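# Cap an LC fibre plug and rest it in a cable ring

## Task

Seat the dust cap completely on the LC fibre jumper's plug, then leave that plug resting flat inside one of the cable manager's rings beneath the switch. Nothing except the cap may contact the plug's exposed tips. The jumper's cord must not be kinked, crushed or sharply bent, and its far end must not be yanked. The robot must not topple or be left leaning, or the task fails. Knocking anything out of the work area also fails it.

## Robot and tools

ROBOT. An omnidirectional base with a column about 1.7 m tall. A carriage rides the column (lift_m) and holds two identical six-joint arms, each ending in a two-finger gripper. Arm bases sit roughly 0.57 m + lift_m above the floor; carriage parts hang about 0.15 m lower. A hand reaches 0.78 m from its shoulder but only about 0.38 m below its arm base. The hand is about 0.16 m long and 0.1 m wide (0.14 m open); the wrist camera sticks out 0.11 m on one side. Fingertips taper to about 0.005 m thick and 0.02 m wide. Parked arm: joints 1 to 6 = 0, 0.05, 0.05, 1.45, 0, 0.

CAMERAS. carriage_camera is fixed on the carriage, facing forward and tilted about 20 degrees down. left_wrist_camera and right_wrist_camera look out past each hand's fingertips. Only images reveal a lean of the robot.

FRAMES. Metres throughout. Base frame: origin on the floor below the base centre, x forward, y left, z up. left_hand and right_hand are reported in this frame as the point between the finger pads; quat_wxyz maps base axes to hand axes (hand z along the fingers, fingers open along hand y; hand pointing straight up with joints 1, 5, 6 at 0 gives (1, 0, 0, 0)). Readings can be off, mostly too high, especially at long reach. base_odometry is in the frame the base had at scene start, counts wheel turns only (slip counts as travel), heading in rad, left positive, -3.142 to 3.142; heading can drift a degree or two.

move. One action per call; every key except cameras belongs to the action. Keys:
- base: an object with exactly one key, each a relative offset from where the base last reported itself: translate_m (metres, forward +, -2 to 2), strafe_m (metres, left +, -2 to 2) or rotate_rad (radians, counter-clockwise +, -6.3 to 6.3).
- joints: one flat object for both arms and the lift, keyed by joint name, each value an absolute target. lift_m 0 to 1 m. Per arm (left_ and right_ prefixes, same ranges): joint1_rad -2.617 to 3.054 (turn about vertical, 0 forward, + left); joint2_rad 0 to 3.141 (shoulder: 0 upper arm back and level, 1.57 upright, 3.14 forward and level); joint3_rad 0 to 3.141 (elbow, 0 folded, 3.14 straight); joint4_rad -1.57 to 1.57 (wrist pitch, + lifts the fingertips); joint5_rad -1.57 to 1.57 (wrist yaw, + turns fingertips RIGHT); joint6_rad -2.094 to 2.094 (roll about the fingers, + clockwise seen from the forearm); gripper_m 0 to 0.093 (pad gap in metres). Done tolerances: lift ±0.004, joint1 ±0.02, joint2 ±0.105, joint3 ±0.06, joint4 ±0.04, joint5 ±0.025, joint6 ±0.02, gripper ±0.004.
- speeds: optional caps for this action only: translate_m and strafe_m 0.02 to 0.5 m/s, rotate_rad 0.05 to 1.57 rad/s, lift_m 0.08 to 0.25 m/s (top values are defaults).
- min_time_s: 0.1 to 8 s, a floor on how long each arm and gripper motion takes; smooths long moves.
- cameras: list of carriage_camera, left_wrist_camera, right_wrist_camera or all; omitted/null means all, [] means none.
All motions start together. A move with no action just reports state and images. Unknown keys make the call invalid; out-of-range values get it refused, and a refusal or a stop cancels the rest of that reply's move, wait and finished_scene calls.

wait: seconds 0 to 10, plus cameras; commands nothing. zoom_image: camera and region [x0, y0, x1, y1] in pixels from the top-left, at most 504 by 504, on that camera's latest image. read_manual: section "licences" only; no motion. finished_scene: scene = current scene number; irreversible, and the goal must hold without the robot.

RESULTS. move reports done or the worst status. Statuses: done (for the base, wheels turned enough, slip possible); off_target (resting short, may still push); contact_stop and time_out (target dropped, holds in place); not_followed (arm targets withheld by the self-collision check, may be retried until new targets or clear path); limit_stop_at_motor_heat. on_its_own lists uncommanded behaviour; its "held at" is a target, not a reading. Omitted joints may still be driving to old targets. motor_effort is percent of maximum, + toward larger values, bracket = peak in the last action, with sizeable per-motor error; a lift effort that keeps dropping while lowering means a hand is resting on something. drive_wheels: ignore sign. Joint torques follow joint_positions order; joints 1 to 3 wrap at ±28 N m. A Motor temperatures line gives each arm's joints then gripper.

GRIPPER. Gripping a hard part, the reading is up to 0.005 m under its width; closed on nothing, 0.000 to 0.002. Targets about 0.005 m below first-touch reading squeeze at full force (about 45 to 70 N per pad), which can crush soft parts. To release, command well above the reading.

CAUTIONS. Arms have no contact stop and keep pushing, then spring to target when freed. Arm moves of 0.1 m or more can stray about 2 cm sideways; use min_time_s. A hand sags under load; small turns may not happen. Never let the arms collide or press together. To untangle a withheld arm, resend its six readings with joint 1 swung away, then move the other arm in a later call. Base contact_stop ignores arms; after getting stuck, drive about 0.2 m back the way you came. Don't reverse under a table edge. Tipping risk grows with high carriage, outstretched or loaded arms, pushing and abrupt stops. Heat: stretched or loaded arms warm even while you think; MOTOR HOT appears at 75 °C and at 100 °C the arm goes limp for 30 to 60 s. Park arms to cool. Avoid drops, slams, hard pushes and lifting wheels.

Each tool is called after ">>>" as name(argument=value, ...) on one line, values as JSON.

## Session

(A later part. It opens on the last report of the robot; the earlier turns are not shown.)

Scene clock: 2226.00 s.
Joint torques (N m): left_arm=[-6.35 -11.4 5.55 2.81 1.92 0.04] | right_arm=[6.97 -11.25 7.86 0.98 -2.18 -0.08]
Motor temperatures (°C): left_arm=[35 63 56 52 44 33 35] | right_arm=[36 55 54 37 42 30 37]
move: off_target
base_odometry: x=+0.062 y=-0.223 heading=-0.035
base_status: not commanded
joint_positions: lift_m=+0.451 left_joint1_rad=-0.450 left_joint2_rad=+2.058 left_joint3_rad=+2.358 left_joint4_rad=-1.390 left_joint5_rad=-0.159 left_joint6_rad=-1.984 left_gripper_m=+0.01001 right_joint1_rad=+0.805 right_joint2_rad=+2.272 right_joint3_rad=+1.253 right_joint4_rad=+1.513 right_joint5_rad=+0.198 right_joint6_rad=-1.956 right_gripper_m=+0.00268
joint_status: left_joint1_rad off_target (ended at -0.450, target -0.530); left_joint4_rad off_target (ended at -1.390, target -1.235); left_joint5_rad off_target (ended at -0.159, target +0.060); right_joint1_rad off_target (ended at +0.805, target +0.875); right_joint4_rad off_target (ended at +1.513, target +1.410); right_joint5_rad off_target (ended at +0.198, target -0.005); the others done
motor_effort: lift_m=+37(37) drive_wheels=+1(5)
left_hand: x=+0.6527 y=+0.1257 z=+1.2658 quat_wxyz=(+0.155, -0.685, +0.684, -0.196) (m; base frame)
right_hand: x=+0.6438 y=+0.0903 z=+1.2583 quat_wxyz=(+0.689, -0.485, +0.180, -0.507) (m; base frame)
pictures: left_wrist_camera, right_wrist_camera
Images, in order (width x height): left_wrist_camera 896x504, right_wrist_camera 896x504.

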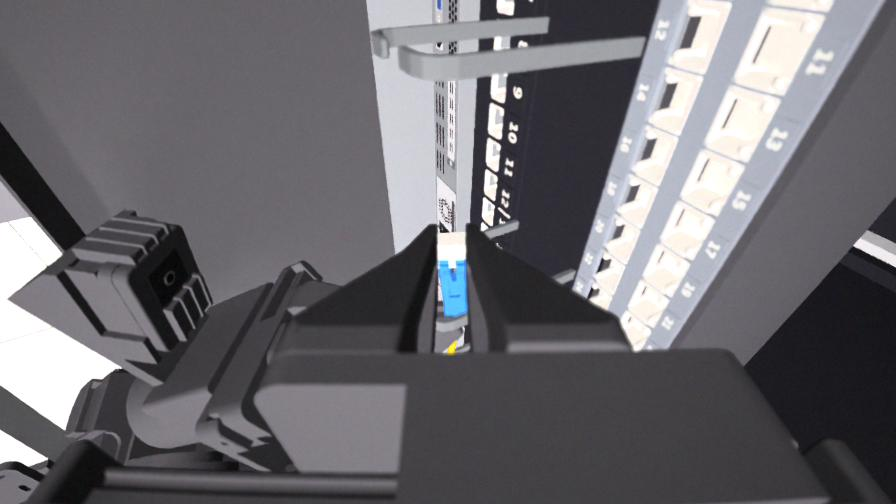

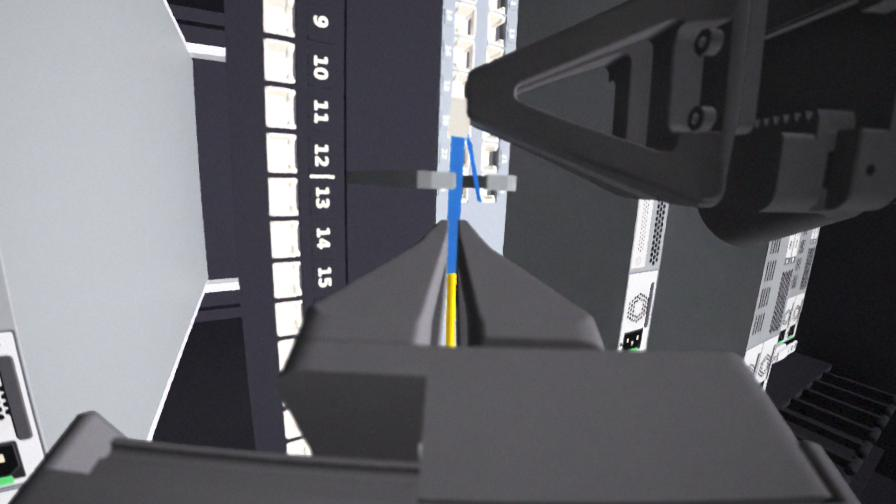

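>>> move(joints={"left_joint1_rad": -0.54, "left_joint2_rad": 2.034, "left_joint3_rad": 2.345, "left_joint4_rad": -1.19, "left_joint5_rad": 0.10, "left_joint6_rad": -1.985, "right_joint1_rad": 0.885, "right_joint5_rad": -0.02, "right_joint4_rad": 1.375, "right_joint2_rad": 2.2905, "right_joint3_rad": 1.274, "right_joint6_rad": -1.96}, min_time_s=2.5, cameras=["left_wrist_camera", "right_wrist_camera"])

>>> zoom_image(camera="right_wrist_camera", region=[435, 95, 495, 155])

>>> zoom_image(camera="left_wrist_camera", region=[425, 250, 480, 350])

Scene clock: 2266.43 s.
Joint torques (N m): left_arm=[-7.21 -11.37 6.11 3.1 2.31 0.05] | right_arm=[7.97 -11.28 7.87 0.63 -2.45 -0.07]
Motor temperatures (°C): left_arm=[36 64 55 54 44 33 35] | right_arm=[36 55 54 36 43 30 37]
move: off_target
base_odometry: x=+0.062 y=-0.223 heading=-0.035
base_status: not commanded
joint_positions: lift_m=+0.451 left_joint1_rad=-0.450 left_joint2_rad=+2.057 left_joint3_rad=+2.352 left_joint4_rad=-1.369 left_joint5_rad=-0.160 left_joint6_rad=-1.984 left_gripper_m=+0.01013 right_joint1_rad=+0.805 right_joint2_rad=+2.272 right_joint3_rad=+1.253 right_joint4_rad=+1.507 right_joint5_rad=+0.208 right_joint6_rad=-1.956 right_gripper_m=+0.00268
joint_status: left_joint1_rad off_target (ended at -0.450, target -0.540); left_joint4_rad off_target (ended at -1.369, target -1.190); left_joint5_rad off_target (ended at -0.160, target +0.100); right_joint1_rad off_target (ended at +0.805, target +0.885); right_joint4_rad off_target (ended at +1.507, target +1.375); right_joint5_rad off_target (ended at +0.208, target -0.020); the others done
motor_effort: lift_m=+37(37) drive_wheels=-1(6)
left_hand: x=+0.6562 y=+0.1241 z=+1.2665 quat_wxyz=(+0.157, -0.685, +0.682, -0.203) (m; base frame)
right_hand: x=+0.6453 y=+0.0894 z=+1.2569 quat_wxyz=(+0.686, -0.487, +0.184, -0.509) (m; base frame)
pictures: left_wrist_camera, right_wrist_camera
Images, in order (width x height): left_wrist_camera 896x504, right_wrist_camera 896x504.

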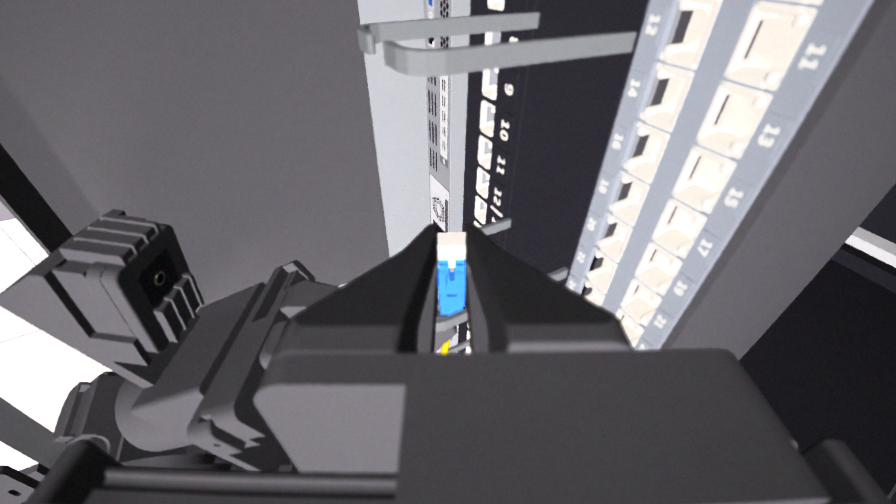

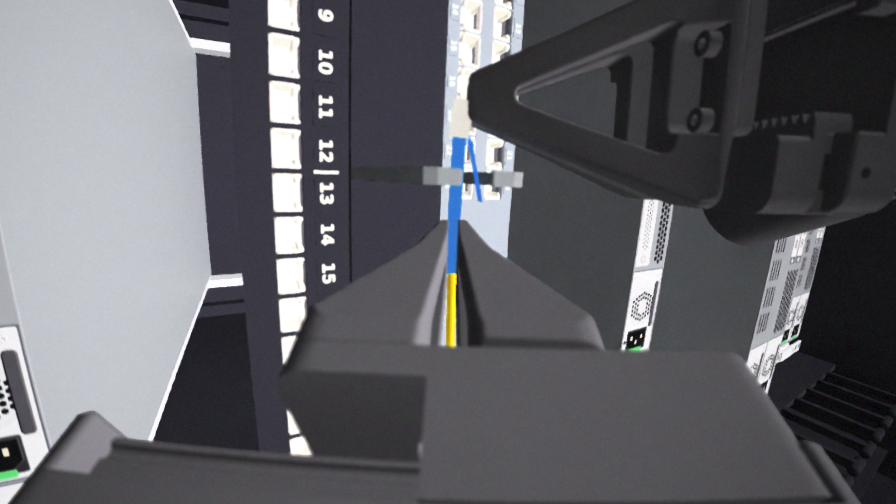

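Scaled by 8.400 from the camera's 896x504 image, which has a finer 1280x720 frame.

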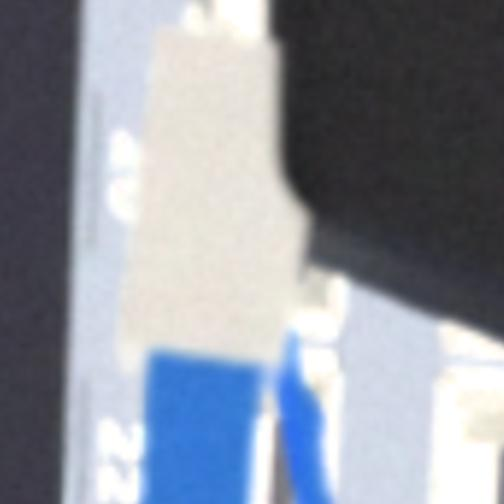

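Scaled by 5.040 from the camera's 896x504 image, which has a finer 1280x720 frame.

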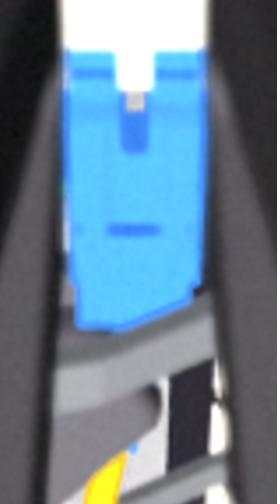

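>>> move(joints={"left_joint1_rad": -0.585, "left_joint2_rad": 2.034, "left_joint3_rad": 2.345, "left_joint4_rad": -1.175, "left_joint5_rad": 0.15, "left_joint6_rad": -1.985, "right_joint1_rad": 0.91, "right_joint5_rad": -0.04, "right_joint4_rad": 1.35, "right_joint2_rad": 2.2905, "right_joint3_rad": 1.274, "right_joint6_rad": -1.96}, min_time_s=2.5, cameras=["left_wrist_camera", "right_wrist_camera"])

>>> zoom_image(camera="right_wrist_camera", region=[435, 95, 495, 155])

>>> zoom_image(camera="left_wrist_camera", region=[425, 250, 480, 350])

Scene clock: 2277.67 s.
Joint torques (N m): left_arm=[-10 -11.37 6.13 3.24 2.75 0.04] | right_arm=[10.5 -11.28 7.87 0.36 -2.9 -0.07]
Motor temperatures (°C): left_arm=[37 65 55 55 46 33 35] | right_arm=[37 55 54 36 44 30 37]
move: off_target
base_odometry: x=+0.062 y=-0.223 heading=-0.035
base_status: not commanded
joint_positions: lift_m=+0.451 left_joint1_rad=-0.460 left_joint2_rad=+2.057 left_joint3_rad=+2.352 left_joint4_rad=-1.365 left_joint5_rad=-0.158 left_joint6_rad=-1.984 left_gripper_m=+0.01025 right_joint1_rad=+0.805 right_joint2_rad=+2.272 right_joint3_rad=+1.253 right_joint4_rad=+1.506 right_joint5_rad=+0.230 right_joint6_rad=-1.956 right_gripper_m=+0.00268
joint_status: left_joint1_rad off_target (ended at -0.460, target -0.585); left_joint4_rad off_target (ended at -1.365, target -1.175); left_joint5_rad off_target (ended at -0.158, target +0.150); right_joint1_rad off_target (ended at +0.805, target +0.910); right_joint4_rad off_target (ended at +1.506, target +1.350); right_joint5_rad off_target (ended at +0.229, target -0.040); the others done
motor_effort: lift_m=+37(37) drive_wheels=+2(5)
left_hand: x=+0.6549 y=+0.1191 z=+1.2669 quat_wxyz=(+0.156, -0.681, +0.685, -0.206) (m; base frame)
right_hand: x=+0.6475 y=+0.0865 z=+1.2562 quat_wxyz=(+0.682, -0.485, +0.193, -0.513) (m; base frame)
pictures: left_wrist_camera, right_wrist_camera
Images, in order (width x height): left_wrist_camera 896x504, right_wrist_camera 896x504.

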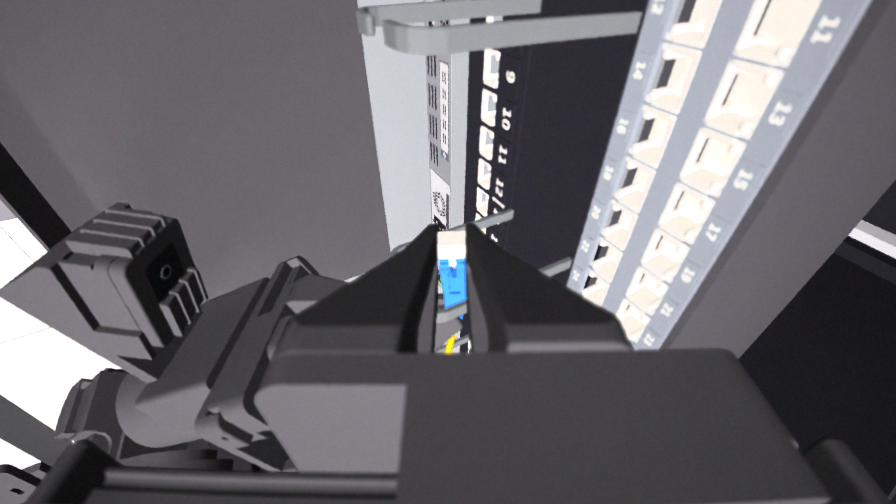

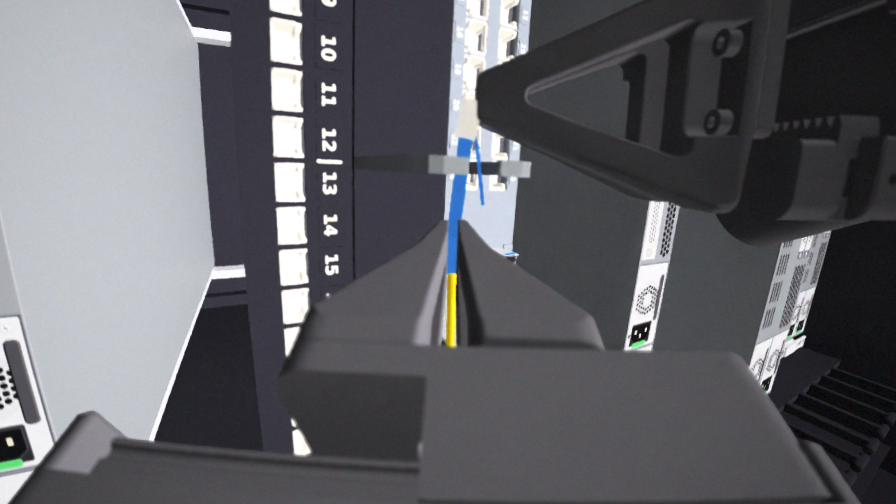

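Scaled by 8.400 from the camera's 896x504 image, which has a finer 1280x720 frame.

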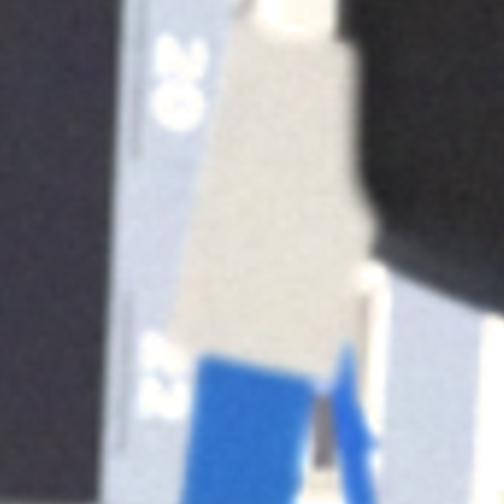

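Scaled by 5.040 from the camera's 896x504 image, which has a finer 1280x720 frame.

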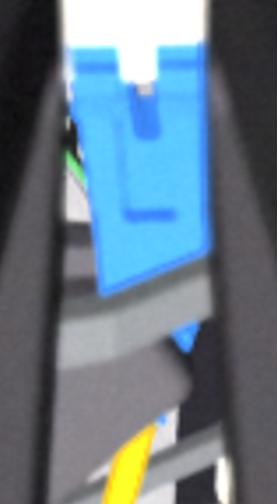

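>>> move(joints={"left_joint1_rad": -0.50, "left_joint2_rad": 2.034, "left_joint3_rad": 2.35, "left_joint4_rad": -1.27, "left_joint5_rad": -0.04, "left_joint6_rad": -1.985, "right_joint1_rad": 0.845, "right_joint5_rad": 0.10, "right_joint4_rad": 1.43, "right_joint2_rad": 2.2905, "right_joint3_rad": 1.274, "right_joint6_rad": -1.96}, min_time_s=2.5, cameras=["left_wrist_camera", "right_wrist_camera"])

>>> zoom_image(camera="right_wrist_camera", region=[435, 95, 495, 155])

>>> zoom_image(camera="left_wrist_camera", region=[425, 250, 480, 350])

Scene clock: 2297.83 s.
Joint torques (N m): left_arm=[-3.14 -11.38 6.54 2.2 1.19 0.04] | right_arm=[3.96 -11.28 7.86 1.25 -1.45 -0.07]
Motor temperatures (°C): left_arm=[40 66 55 56 49 33 35] | right_arm=[38 55 54 35 46 30 37]
move: off_target
base_odometry: x=+0.062 y=-0.223 heading=-0.035
base_status: not commanded
joint_positions: lift_m=+0.451 left_joint1_rad=-0.460 left_joint2_rad=+2.057 left_joint3_rad=+2.352 left_joint4_rad=-1.365 left_joint5_rad=-0.180 left_joint6_rad=-1.984 left_gripper_m=+0.01025 right_joint1_rad=+0.805 right_joint2_rad=+2.272 right_joint3_rad=+1.253 right_joint4_rad=+1.509 right_joint5_rad=+0.233 right_joint6_rad=-1.956 right_gripper_m=+0.00268
joint_status: left_joint1_rad off_target (ended at -0.460, target -0.500); left_joint4_rad off_target (ended at -1.365, target -1.270); left_joint5_rad off_target (ended at -0.180, target -0.040); right_joint1_rad off_target (ended at +0.805, target +0.845); right_joint4_rad off_target (ended at +1.510, target +1.430); right_joint5_rad off_target (ended at +0.233, target +0.100); the others done
motor_effort: lift_m=+37(37) drive_wheels=-2(4)
left_hand: x=+0.6563 y=+0.1226 z=+1.2674 quat_wxyz=(+0.166, -0.682, +0.683, -0.202) (m; base frame)
right_hand: x=+0.6476 y=+0.0857 z=+1.2569 quat_wxyz=(+0.682, -0.483, +0.194, -0.514) (m; base frame)
pictures: left_wrist_camera, right_wrist_camera
Images, in order (width x height): left_wrist_camera 896x504, right_wrist_camera 896x504.

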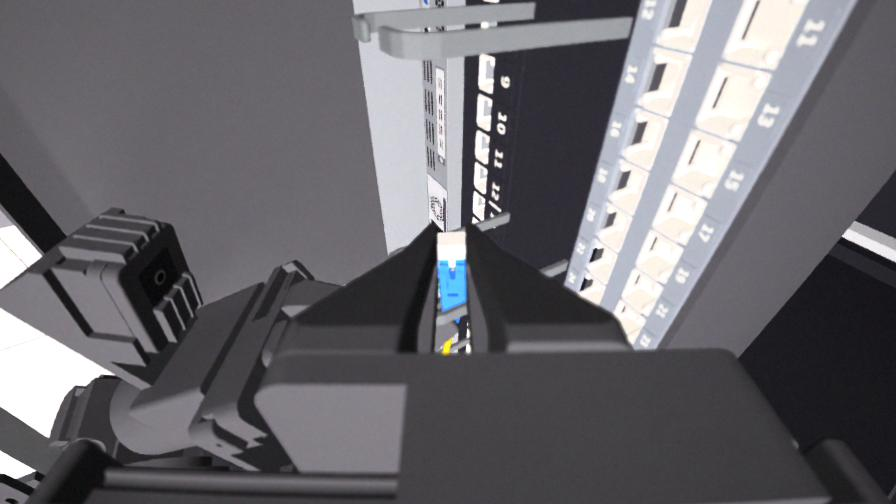

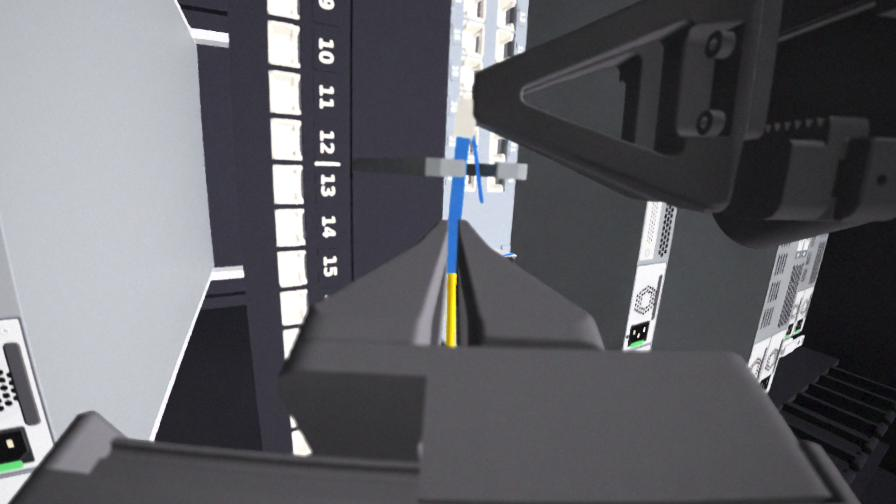

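Scaled by 8.400 from the camera's 896x504 image, which has a finer 1280x720 frame.

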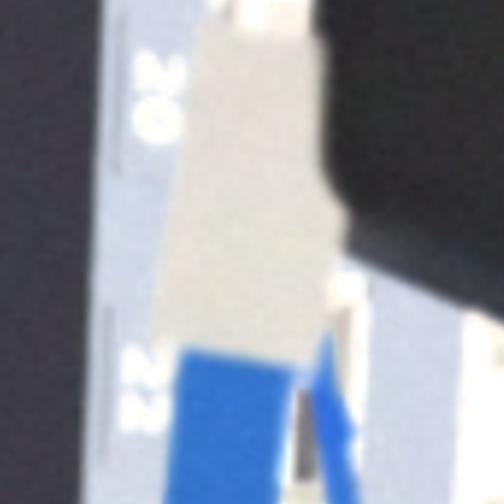

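Scaled by 5.040 from the camera's 896x504 image, which has a finer 1280x720 frame.

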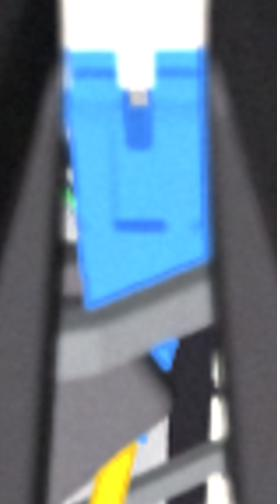

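>>> move(joints={"right_joint1_rad":0.825,"right_joint4_rad":1.459,"right_joint5_rad":0.147,"left_joint1_rad":-0.474,"left_joint2_rad":2.0315,"left_joint3_rad":2.327,"left_joint4_rad":-1.326,"left_joint5_rad":-0.136,"left_joint6_rad":-1.978}, min_time_s=1.0, cameras=["right_wrist_camera"])

>>> zoom_image(camera="right_wrist_camera", region=[435, 95, 495, 155])

Scene clock: 2337.07 s.
Joint torques (N m): left_arm=[-1.06 -11.59 5.63 1.55 0.48 0.11] | right_arm=[1.95 -11.3 7.86 1.69 -0.87 -0.08]
Motor temperatures (°C): left_arm=[35 67 55 53 42 33 35] | right_arm=[35 55 54 36 41 30 37]
move: off_target
base_odometry: x=+0.062 y=-0.223 heading=-0.035
base_status: not commanded
joint_positions: lift_m=+0.451 left_joint1_rad=-0.460 left_joint2_rad=+2.057 left_joint3_rad=+2.340 left_joint4_rad=-1.366 left_joint5_rad=-0.199 left_joint6_rad=-1.984 left_gripper_m=+0.01026 right_joint1_rad=+0.805 right_joint2_rad=+2.272 right_joint3_rad=+1.253 right_joint4_rad=+1.504 right_joint5_rad=+0.226 right_joint6_rad=-1.956 right_gripper_m=+0.00268
joint_status: left_joint5_rad off_target (ended at -0.199, target -0.136); right_joint4_rad off_target (ended at +1.504, target +1.459); right_joint5_rad off_target (ended at +0.226, target +0.147); the others done
motor_effort: lift_m=+37(37) drive_wheels=-3(3)
left_hand: x=+0.6565 y=+0.1261 z=+1.2639 quat_wxyz=(+0.173, -0.684, +0.682, -0.193) (m; base frame)
right_hand: x=+0.6473 y=+0.0871 z=+1.2558 quat_wxyz=(+0.682, -0.486, +0.192, -0.512) (m; base frame)
pictures: right_wrist_camera
Images, in order (width x height): right_wrist_camera 896x504.

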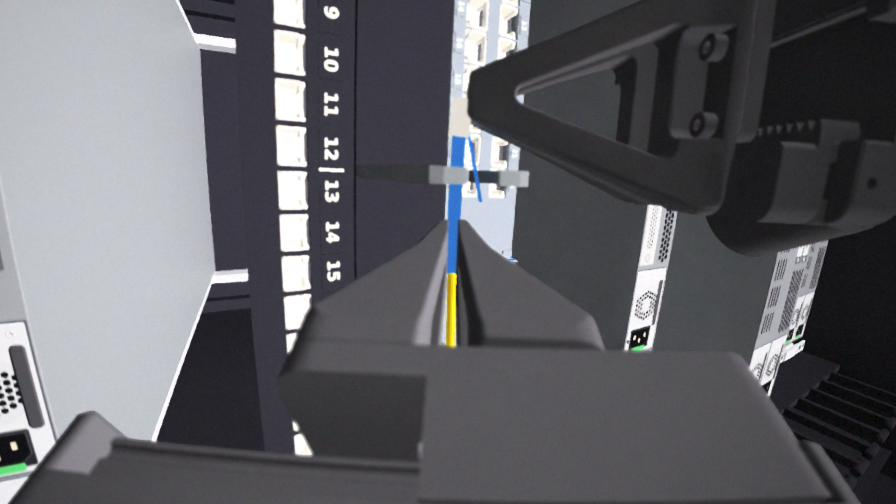

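Scaled by 8.400 from the camera's 896x504 image, which has a finer 1280x720 frame.

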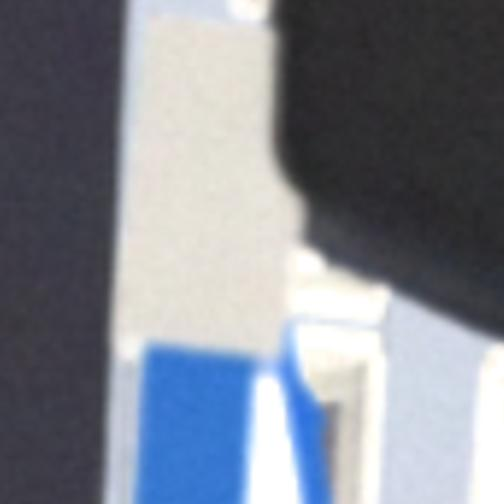

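>>> move(joints={"right_joint1_rad":0.810,"right_joint4_rad":1.480,"right_joint5_rad":0.18,"left_joint1_rad":-0.460,"left_joint2_rad":2.030,"left_joint3_rad":2.312,"left_joint4_rad":-1.370,"left_joint5_rad":-0.200,"left_joint6_rad":-1.972}, min_time_s=1.0, cameras=["left_wrist_camera", "right_wrist_camera"])

>>> zoom_image(camera="right_wrist_camera", region=[435, 95, 495, 155])

>>> zoom_image(camera="left_wrist_camera", region=[420, 240, 485, 350])

Scene clock: 2346.73 s.
Joint torques (N m): left_arm=[0.01 -11.73 5.39 1.08 0.04 0.17] | right_arm=[0.43 -11.3 7.88 2.1 -0.39 -0.07]
Motor temperatures (°C): left_arm=[34 68 55 52 41 33 35] | right_arm=[35 55 54 37 40 30 37]
move: off_target
base_odometry: x=+0.062 y=-0.223 heading=-0.035
base_status: not commanded
joint_positions: lift_m=+0.451 left_joint1_rad=-0.460 left_joint2_rad=+2.057 left_joint3_rad=+2.328 left_joint4_rad=-1.369 left_joint5_rad=-0.216 left_joint6_rad=-1.984 left_gripper_m=+0.01026 right_joint1_rad=+0.805 right_joint2_rad=+2.272 right_joint3_rad=+1.253 right_joint4_rad=+1.492 right_joint5_rad=+0.215 right_joint6_rad=-1.956 right_gripper_m=+0.00268
joint_status: right_joint5_rad off_target (ended at +0.215, target +0.180); the others done
motor_effort: lift_m=+37(37) drive_wheels=-1(5)
left_hand: x=+0.6561 y=+0.1299 z=+1.2602 quat_wxyz=(+0.178, -0.686, +0.682, -0.183) (m; base frame)
right_hand: x=+0.6472 y=+0.0895 z=+1.2536 quat_wxyz=(+0.681, -0.492, +0.188, -0.509) (m; base frame)
pictures: left_wrist_camera, right_wrist_camera
Images, in order (width x height): left_wrist_camera 896x504, right_wrist_camera 896x504.

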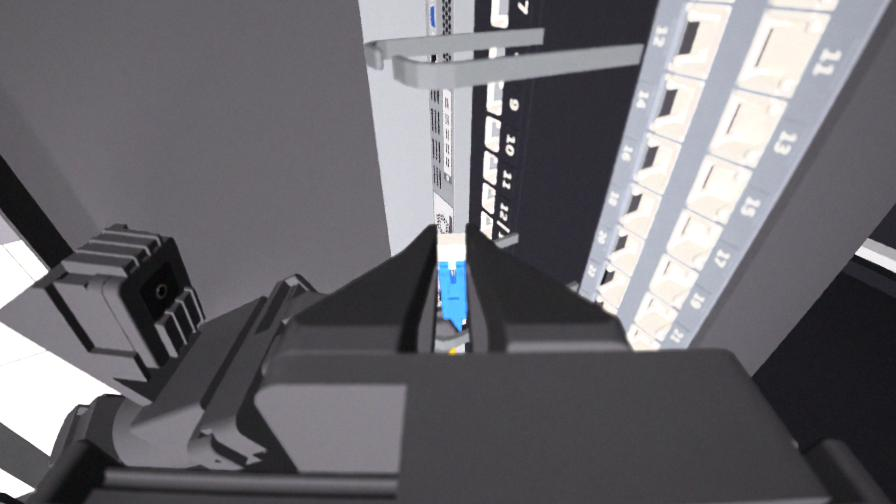

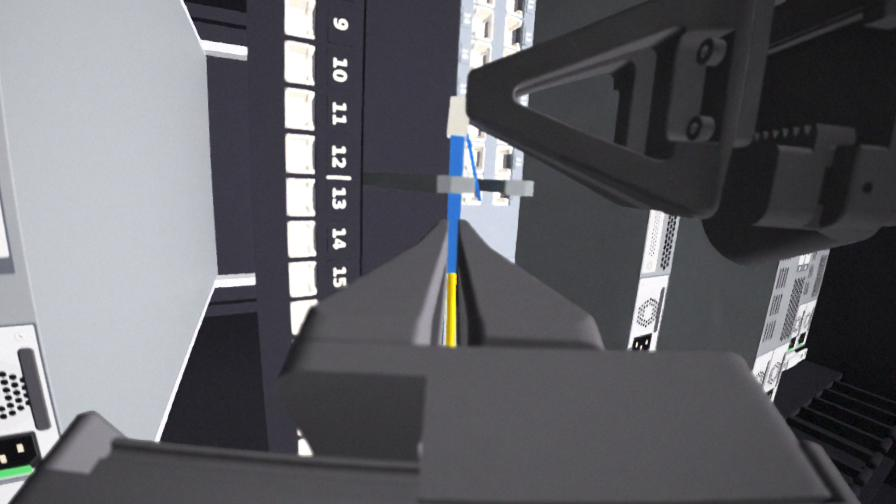

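Scaled by 8.400 from the camera's 896x504 image, which has a finer 1280x720 frame.

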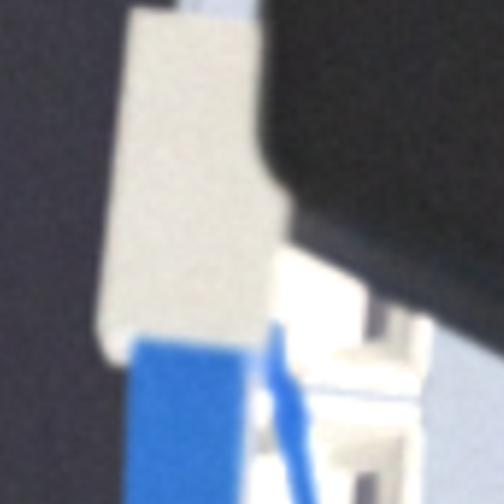

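Scaled by 4.582 from the camera's 896x504 image, which has a finer 1280x720 frame.

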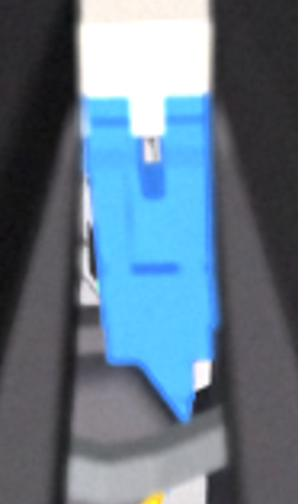

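>>> move(joints={"right_joint5_rad":0.192,"right_joint4_rad":1.484,"left_joint3_rad":2.370,"left_joint4_rad":-1.372,"left_joint5_rad":-0.204}, min_time_s=0.8, cameras=["left_wrist_camera", "right_wrist_camera"])

>>> zoom_image(camera="right_wrist_camera", region=[435, 95, 495, 155])

>>> zoom_image(camera="left_wrist_camera", region=[420, 240, 485, 350])

Scene clock: 2388.60 s.
Joint torques (N m): left_arm=[-0.01 -11.74 9.77 1.11 0.01 0.16] | right_arm=[0.43 -11.29 7.87 2.11 -0.26 -0.08]
Motor temperatures (°C): left_arm=[33 69 53 49 37 33 35] | right_arm=[34 55 54 40 37 30 37]
move: done
base_odometry: x=+0.062 y=-0.223 heading=-0.035
base_status: not commanded
joint_positions: lift_m=+0.451 left_joint1_rad=-0.460 left_joint2_rad=+2.057 left_joint3_rad=+2.336 left_joint4_rad=-1.373 left_joint5_rad=-0.218 left_joint6_rad=-1.983 left_gripper_m=+0.01026 right_joint1_rad=+0.805 right_joint2_rad=+2.272 right_joint3_rad=+1.253 right_joint4_rad=+1.494 right_joint5_rad=+0.214 right_joint6_rad=-1.956 right_gripper_m=+0.00268
joint_status: all done
motor_effort: lift_m=+37(37) drive_wheels=+0(4)
left_hand: x=+0.6559 y=+0.1303 z=+1.2622 quat_wxyz=(+0.179, -0.685, +0.681, -0.184) (m; base frame)
right_hand: x=+0.6469 y=+0.0897 z=+1.2539 quat_wxyz=(+0.682, -0.492, +0.187, -0.508) (m; base frame)
pictures: left_wrist_camera, right_wrist_camera
Images, in order (width x height): left_wrist_camera 896x504, right_wrist_camera 896x504.

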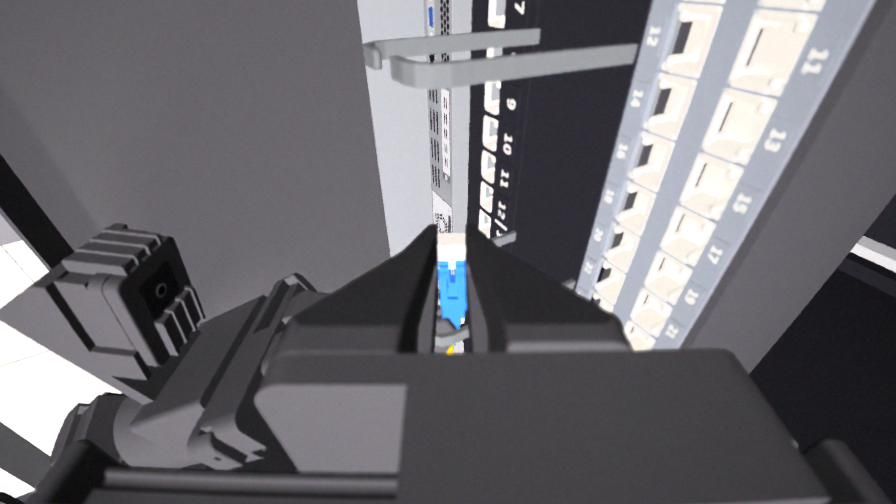

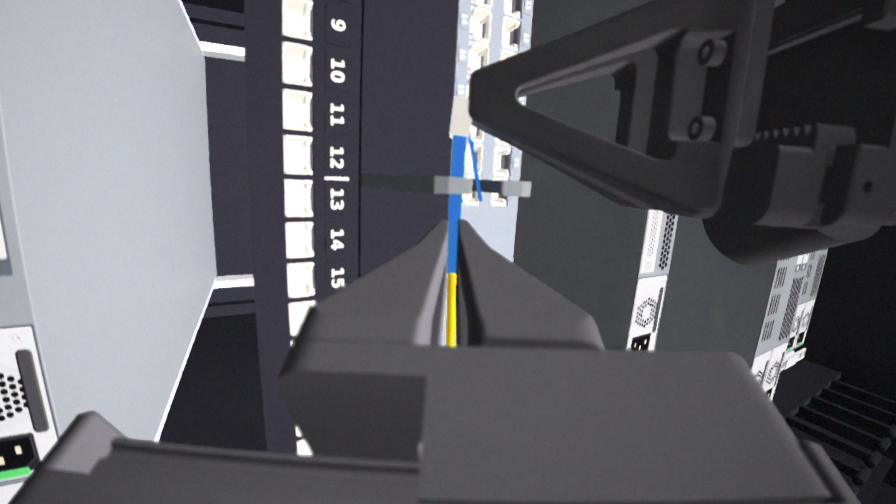

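Scaled by 8.400 from the camera's 896x504 image, which has a finer 1280x720 frame.

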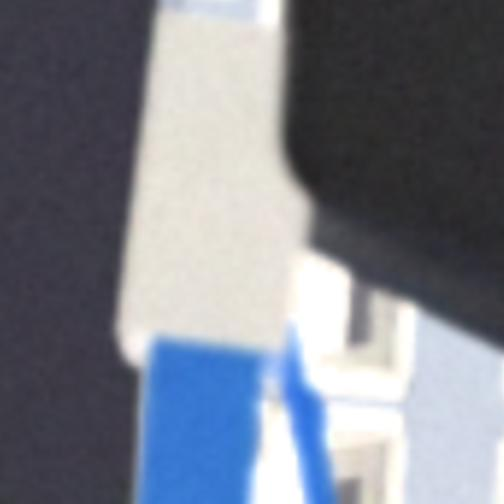

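Scaled by 4.582 from the camera's 896x504 image, which has a finer 1280x720 frame.

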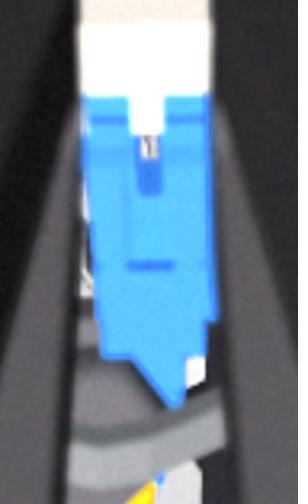

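>>> move(joints={"left_joint4_rad":-1.348}, min_time_s=0.6, cameras=["left_wrist_camera"])

>>> zoom_image(camera="left_wrist_camera", region=[420, 240, 485, 350])

Scene clock: 2396.10 s.
Joint torques (N m): left_arm=[0.03 -11.73 9.74 1.37 0.01 0.15] | right_arm=[0.43 -11.3 7.9 2.11 -0.26 -0.07]
Motor temperatures (°C): left_arm=[33 69 55 48 37 33 35] | right_arm=[34 55 54 40 37 30 37]
move: done
base_odometry: x=+0.062 y=-0.223 heading=-0.035
base_status: not commanded
joint_positions: lift_m=+0.451 left_joint1_rad=-0.460 left_joint2_rad=+2.057 left_joint3_rad=+2.336 left_joint4_rad=-1.373 left_joint5_rad=-0.218 left_joint6_rad=-1.983 left_gripper_m=+0.01025 right_joint1_rad=+0.805 right_joint2_rad=+2.272 right_joint3_rad=+1.253 right_joint4_rad=+1.494 right_joint5_rad=+0.214 right_joint6_rad=-1.956 right_gripper_m=+0.00268
joint_status: all done
motor_effort: lift_m=+37(37) drive_wheels=+3(4)
left_hand: x=+0.6560 y=+0.1303 z=+1.2623 quat_wxyz=(+0.180, -0.685, +0.682, -0.184) (m; base frame)
right_hand: x=+0.6469 y=+0.0896 z=+1.2540 quat_wxyz=(+0.682, -0.491, +0.187, -0.508) (m; base frame)
pictures: left_wrist_camera
Images, in order (width x height): left_wrist_camera 896x504.

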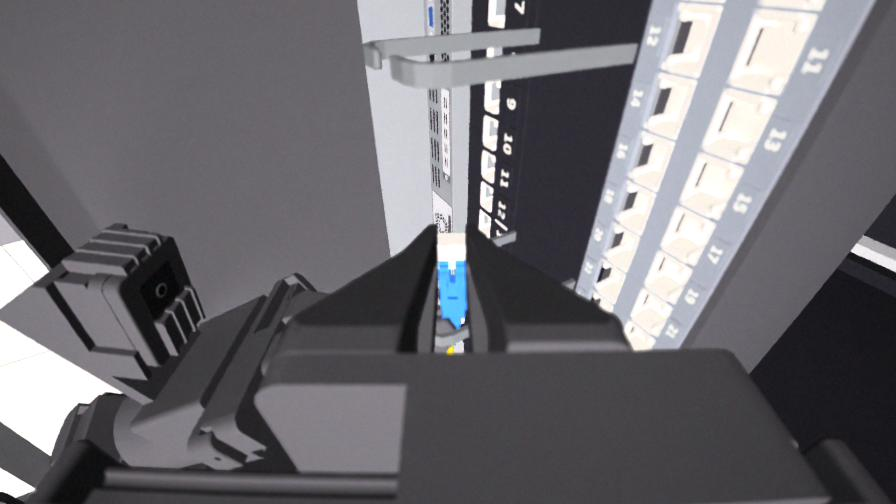

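Scaled by 4.582 from the camera's 896x504 image, which has a finer 1280x720 frame.

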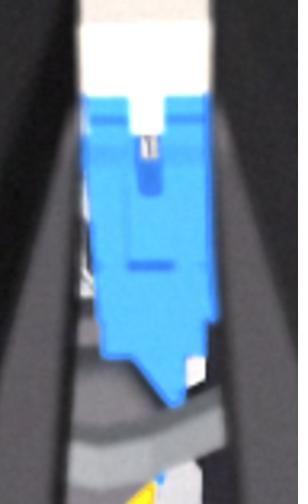

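>>> move(joints={"left_joint4_rad":-1.332}, min_time_s=0.6, cameras=["left_wrist_camera"])

>>> zoom_image(camera="left_wrist_camera", region=[420, 240, 485, 350])

Scene clock: 2401.63 s.
Joint torques (N m): left_arm=[0.03 -11.71 9.76 1.51 0.02 0.14] | right_arm=[0.44 -11.28 7.87 2.11 -0.26 -0.07]
Motor temperatures (°C): left_arm=[32 69 56 48 36 33 35] | right_arm=[33 55 54 40 36 30 37]
move: done
base_odometry: x=+0.062 y=-0.223 heading=-0.035
base_status: not commanded
joint_positions: lift_m=+0.451 left_joint1_rad=-0.460 left_joint2_rad=+2.057 left_joint3_rad=+2.336 left_joint4_rad=-1.370 left_joint5_rad=-0.218 left_joint6_rad=-1.982 left_gripper_m=+0.01006 right_joint1_rad=+0.805 right_joint2_rad=+2.272 right_joint3_rad=+1.253 right_joint4_rad=+1.495 right_joint5_rad=+0.214 right_joint6_rad=-1.956 right_gripper_m=+0.00268
joint_status: all done
motor_effort: lift_m=+37(37) drive_wheels=-1(4)
left_hand: x=+0.6566 y=+0.1300 z=+1.2627 quat_wxyz=(+0.180, -0.685, +0.681, -0.185) (m; base frame)
right_hand: x=+0.6468 y=+0.0896 z=+1.2541 quat_wxyz=(+0.682, -0.491, +0.187, -0.508) (m; base frame)
pictures: left_wrist_camera
Images, in order (width x height): left_wrist_camera 896x504.

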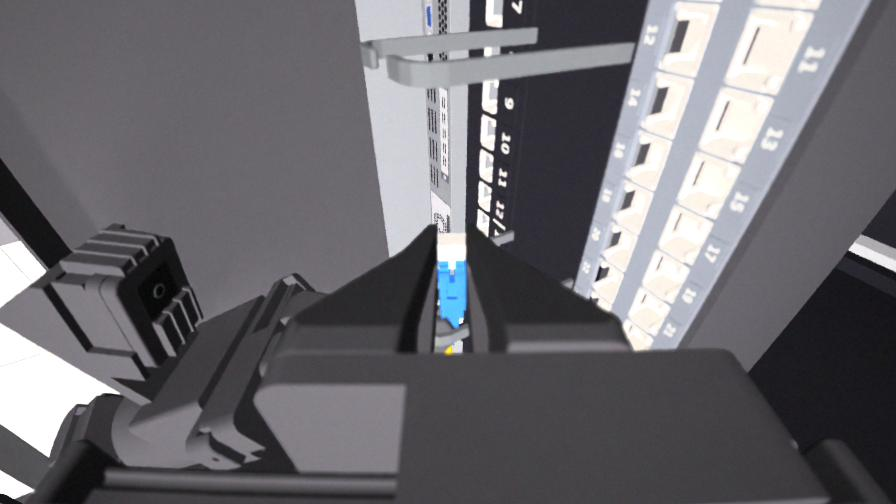

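Scaled by 4.582 from the camera's 896x504 image, which has a finer 1280x720 frame.

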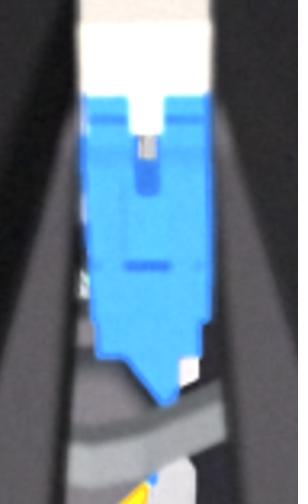

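>>> move(joints={"left_gripper_m":0.022}, min_time_s=1.5, cameras=["left_wrist_camera", "right_wrist_camera"])

>>> zoom_image(camera="right_wrist_camera", region=[435, 95, 495, 155])

>>> zoom_image(camera="left_wrist_camera", region=[420, 240, 485, 350])

Scene clock: 2410.37 s.
Joint torques (N m): left_arm=[0.03 -11.75 9.78 1.35 -0.01 0.13] | right_arm=[0.44 -11.3 7.88 2.09 -0.18 -0.07]
Motor temperatures (°C): left_arm=[32 70 58 48 36 33 35] | right_arm=[33 55 54 40 36 30 37]
move: done
base_odometry: x=+0.062 y=-0.223 heading=-0.035
base_status: not commanded
joint_positions: lift_m=+0.451 left_joint1_rad=-0.460 left_joint2_rad=+2.057 left_joint3_rad=+2.336 left_joint4_rad=-1.351 left_joint5_rad=-0.216 left_joint6_rad=-1.981 left_gripper_m=+0.02189 right_joint1_rad=+0.805 right_joint2_rad=+2.272 right_joint3_rad=+1.253 right_joint4_rad=+1.495 right_joint5_rad=+0.206 right_joint6_rad=-1.956 right_gripper_m=+0.00268
joint_status: all done
motor_effort: lift_m=+37(37) drive_wheels=+4(5)
left_hand: x=+0.6601 y=+0.1279 z=+1.2647 quat_wxyz=(+0.182, -0.684, +0.679, -0.194) (m; base frame)
right_hand: x=+0.6460 y=+0.0905 z=+1.2544 quat_wxyz=(+0.683, -0.492, +0.184, -0.507) (m; base frame)
pictures: left_wrist_camera, right_wrist_camera
Images, in order (width x height): left_wrist_camera 896x504, right_wrist_camera 896x504.

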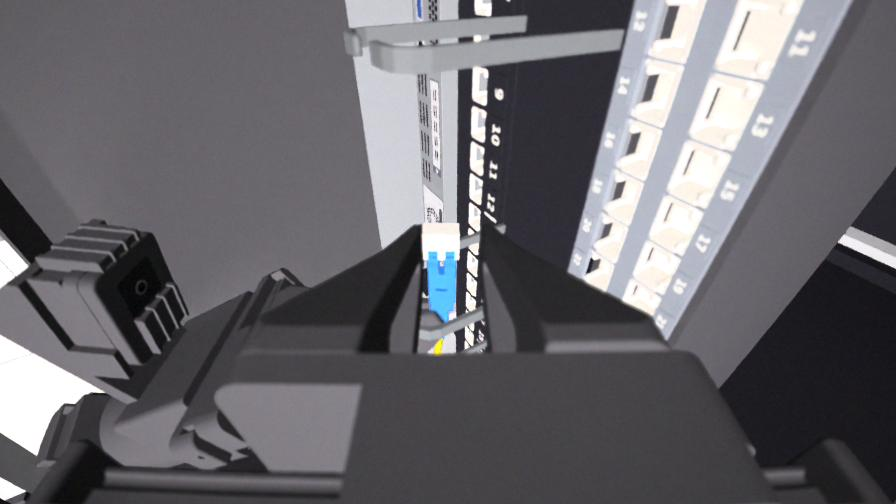

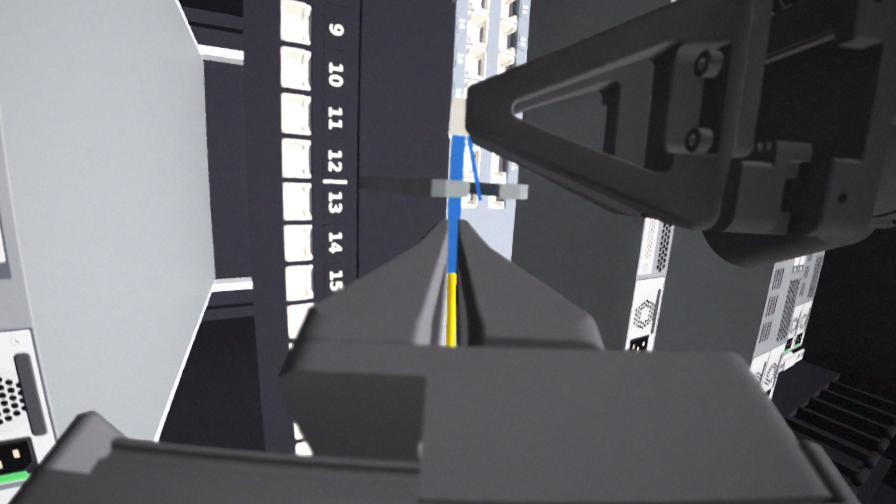

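Scaled by 8.400 from the camera's 896x504 image, which has a finer 1280x720 frame.

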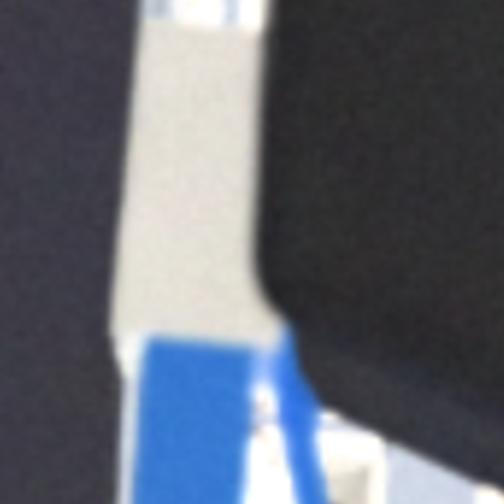

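Scaled by 4.582 from the camera's 896x504 image, which has a finer 1280x720 frame.

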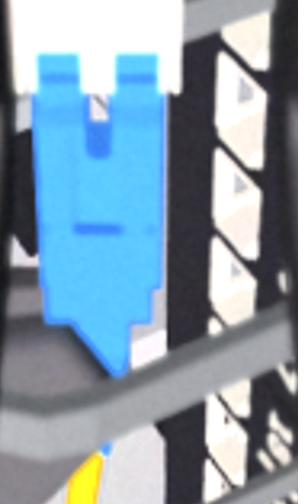

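>>> move(joints={"left_joint1_rad":-0.442,"left_joint4_rad":-1.392,"left_gripper_m":0.026}, min_time_s=1.0, cameras=["left_wrist_camera"])

>>> zoom_image(camera="left_wrist_camera", region=[400, 200, 500, 350])

Scene clock: 2455.00 s.
Joint torques (N m): left_arm=[0.65 -11.71 9.74 0.97 -0.01 0.14] | right_arm=[0.44 -11.29 7.88 2.09 -0.13 -0.07]
Motor temperatures (°C): left_arm=[32 71 61 47 34 33 34] | right_arm=[33 55 54 40 35 30 37]
move: done
base_odometry: x=+0.062 y=-0.223 heading=-0.035
base_status: not commanded
joint_positions: lift_m=+0.451 left_joint1_rad=-0.450 left_joint2_rad=+2.057 left_joint3_rad=+2.336 left_joint4_rad=-1.382 left_joint5_rad=-0.216 left_joint6_rad=-1.981 left_gripper_m=+0.02587 right_joint1_rad=+0.805 right_joint2_rad=+2.272 right_joint3_rad=+1.253 right_joint4_rad=+1.495 right_joint5_rad=+0.202 right_joint6_rad=-1.956 right_gripper_m=+0.00268
joint_status: all done
motor_effort: lift_m=+37(37) drive_wheels=-1(4)
left_hand: x=+0.6559 y=+0.1351 z=+1.2612 quat_wxyz=(+0.178, -0.688, +0.680, -0.179) (m; base frame)
right_hand: x=+0.6457 y=+0.0911 z=+1.2544 quat_wxyz=(+0.684, -0.492, +0.183, -0.506) (m; base frame)
pictures: left_wrist_camera
Images, in order (width x height): left_wrist_camera 896x504.

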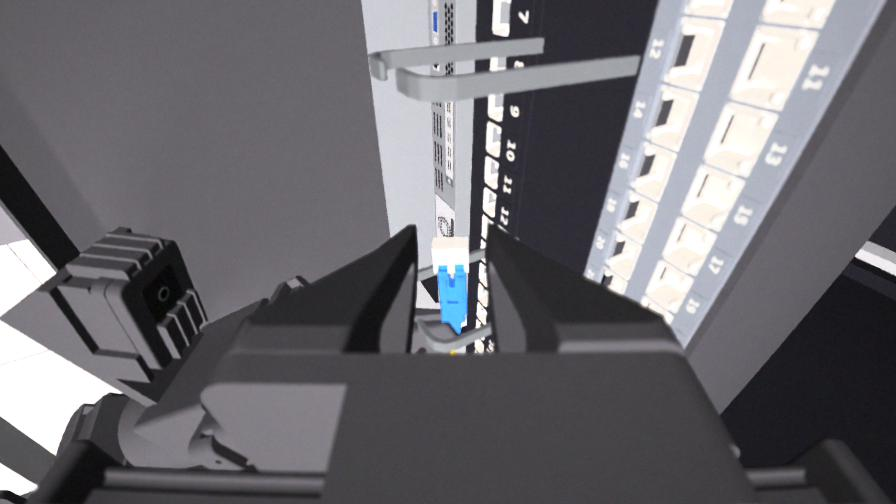

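Scaled by 3.360 from the camera's 896x504 image, which has a finer 1280x720 frame.

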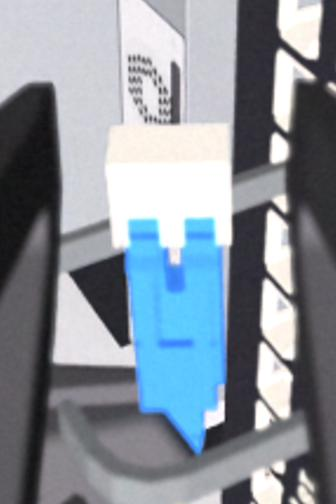

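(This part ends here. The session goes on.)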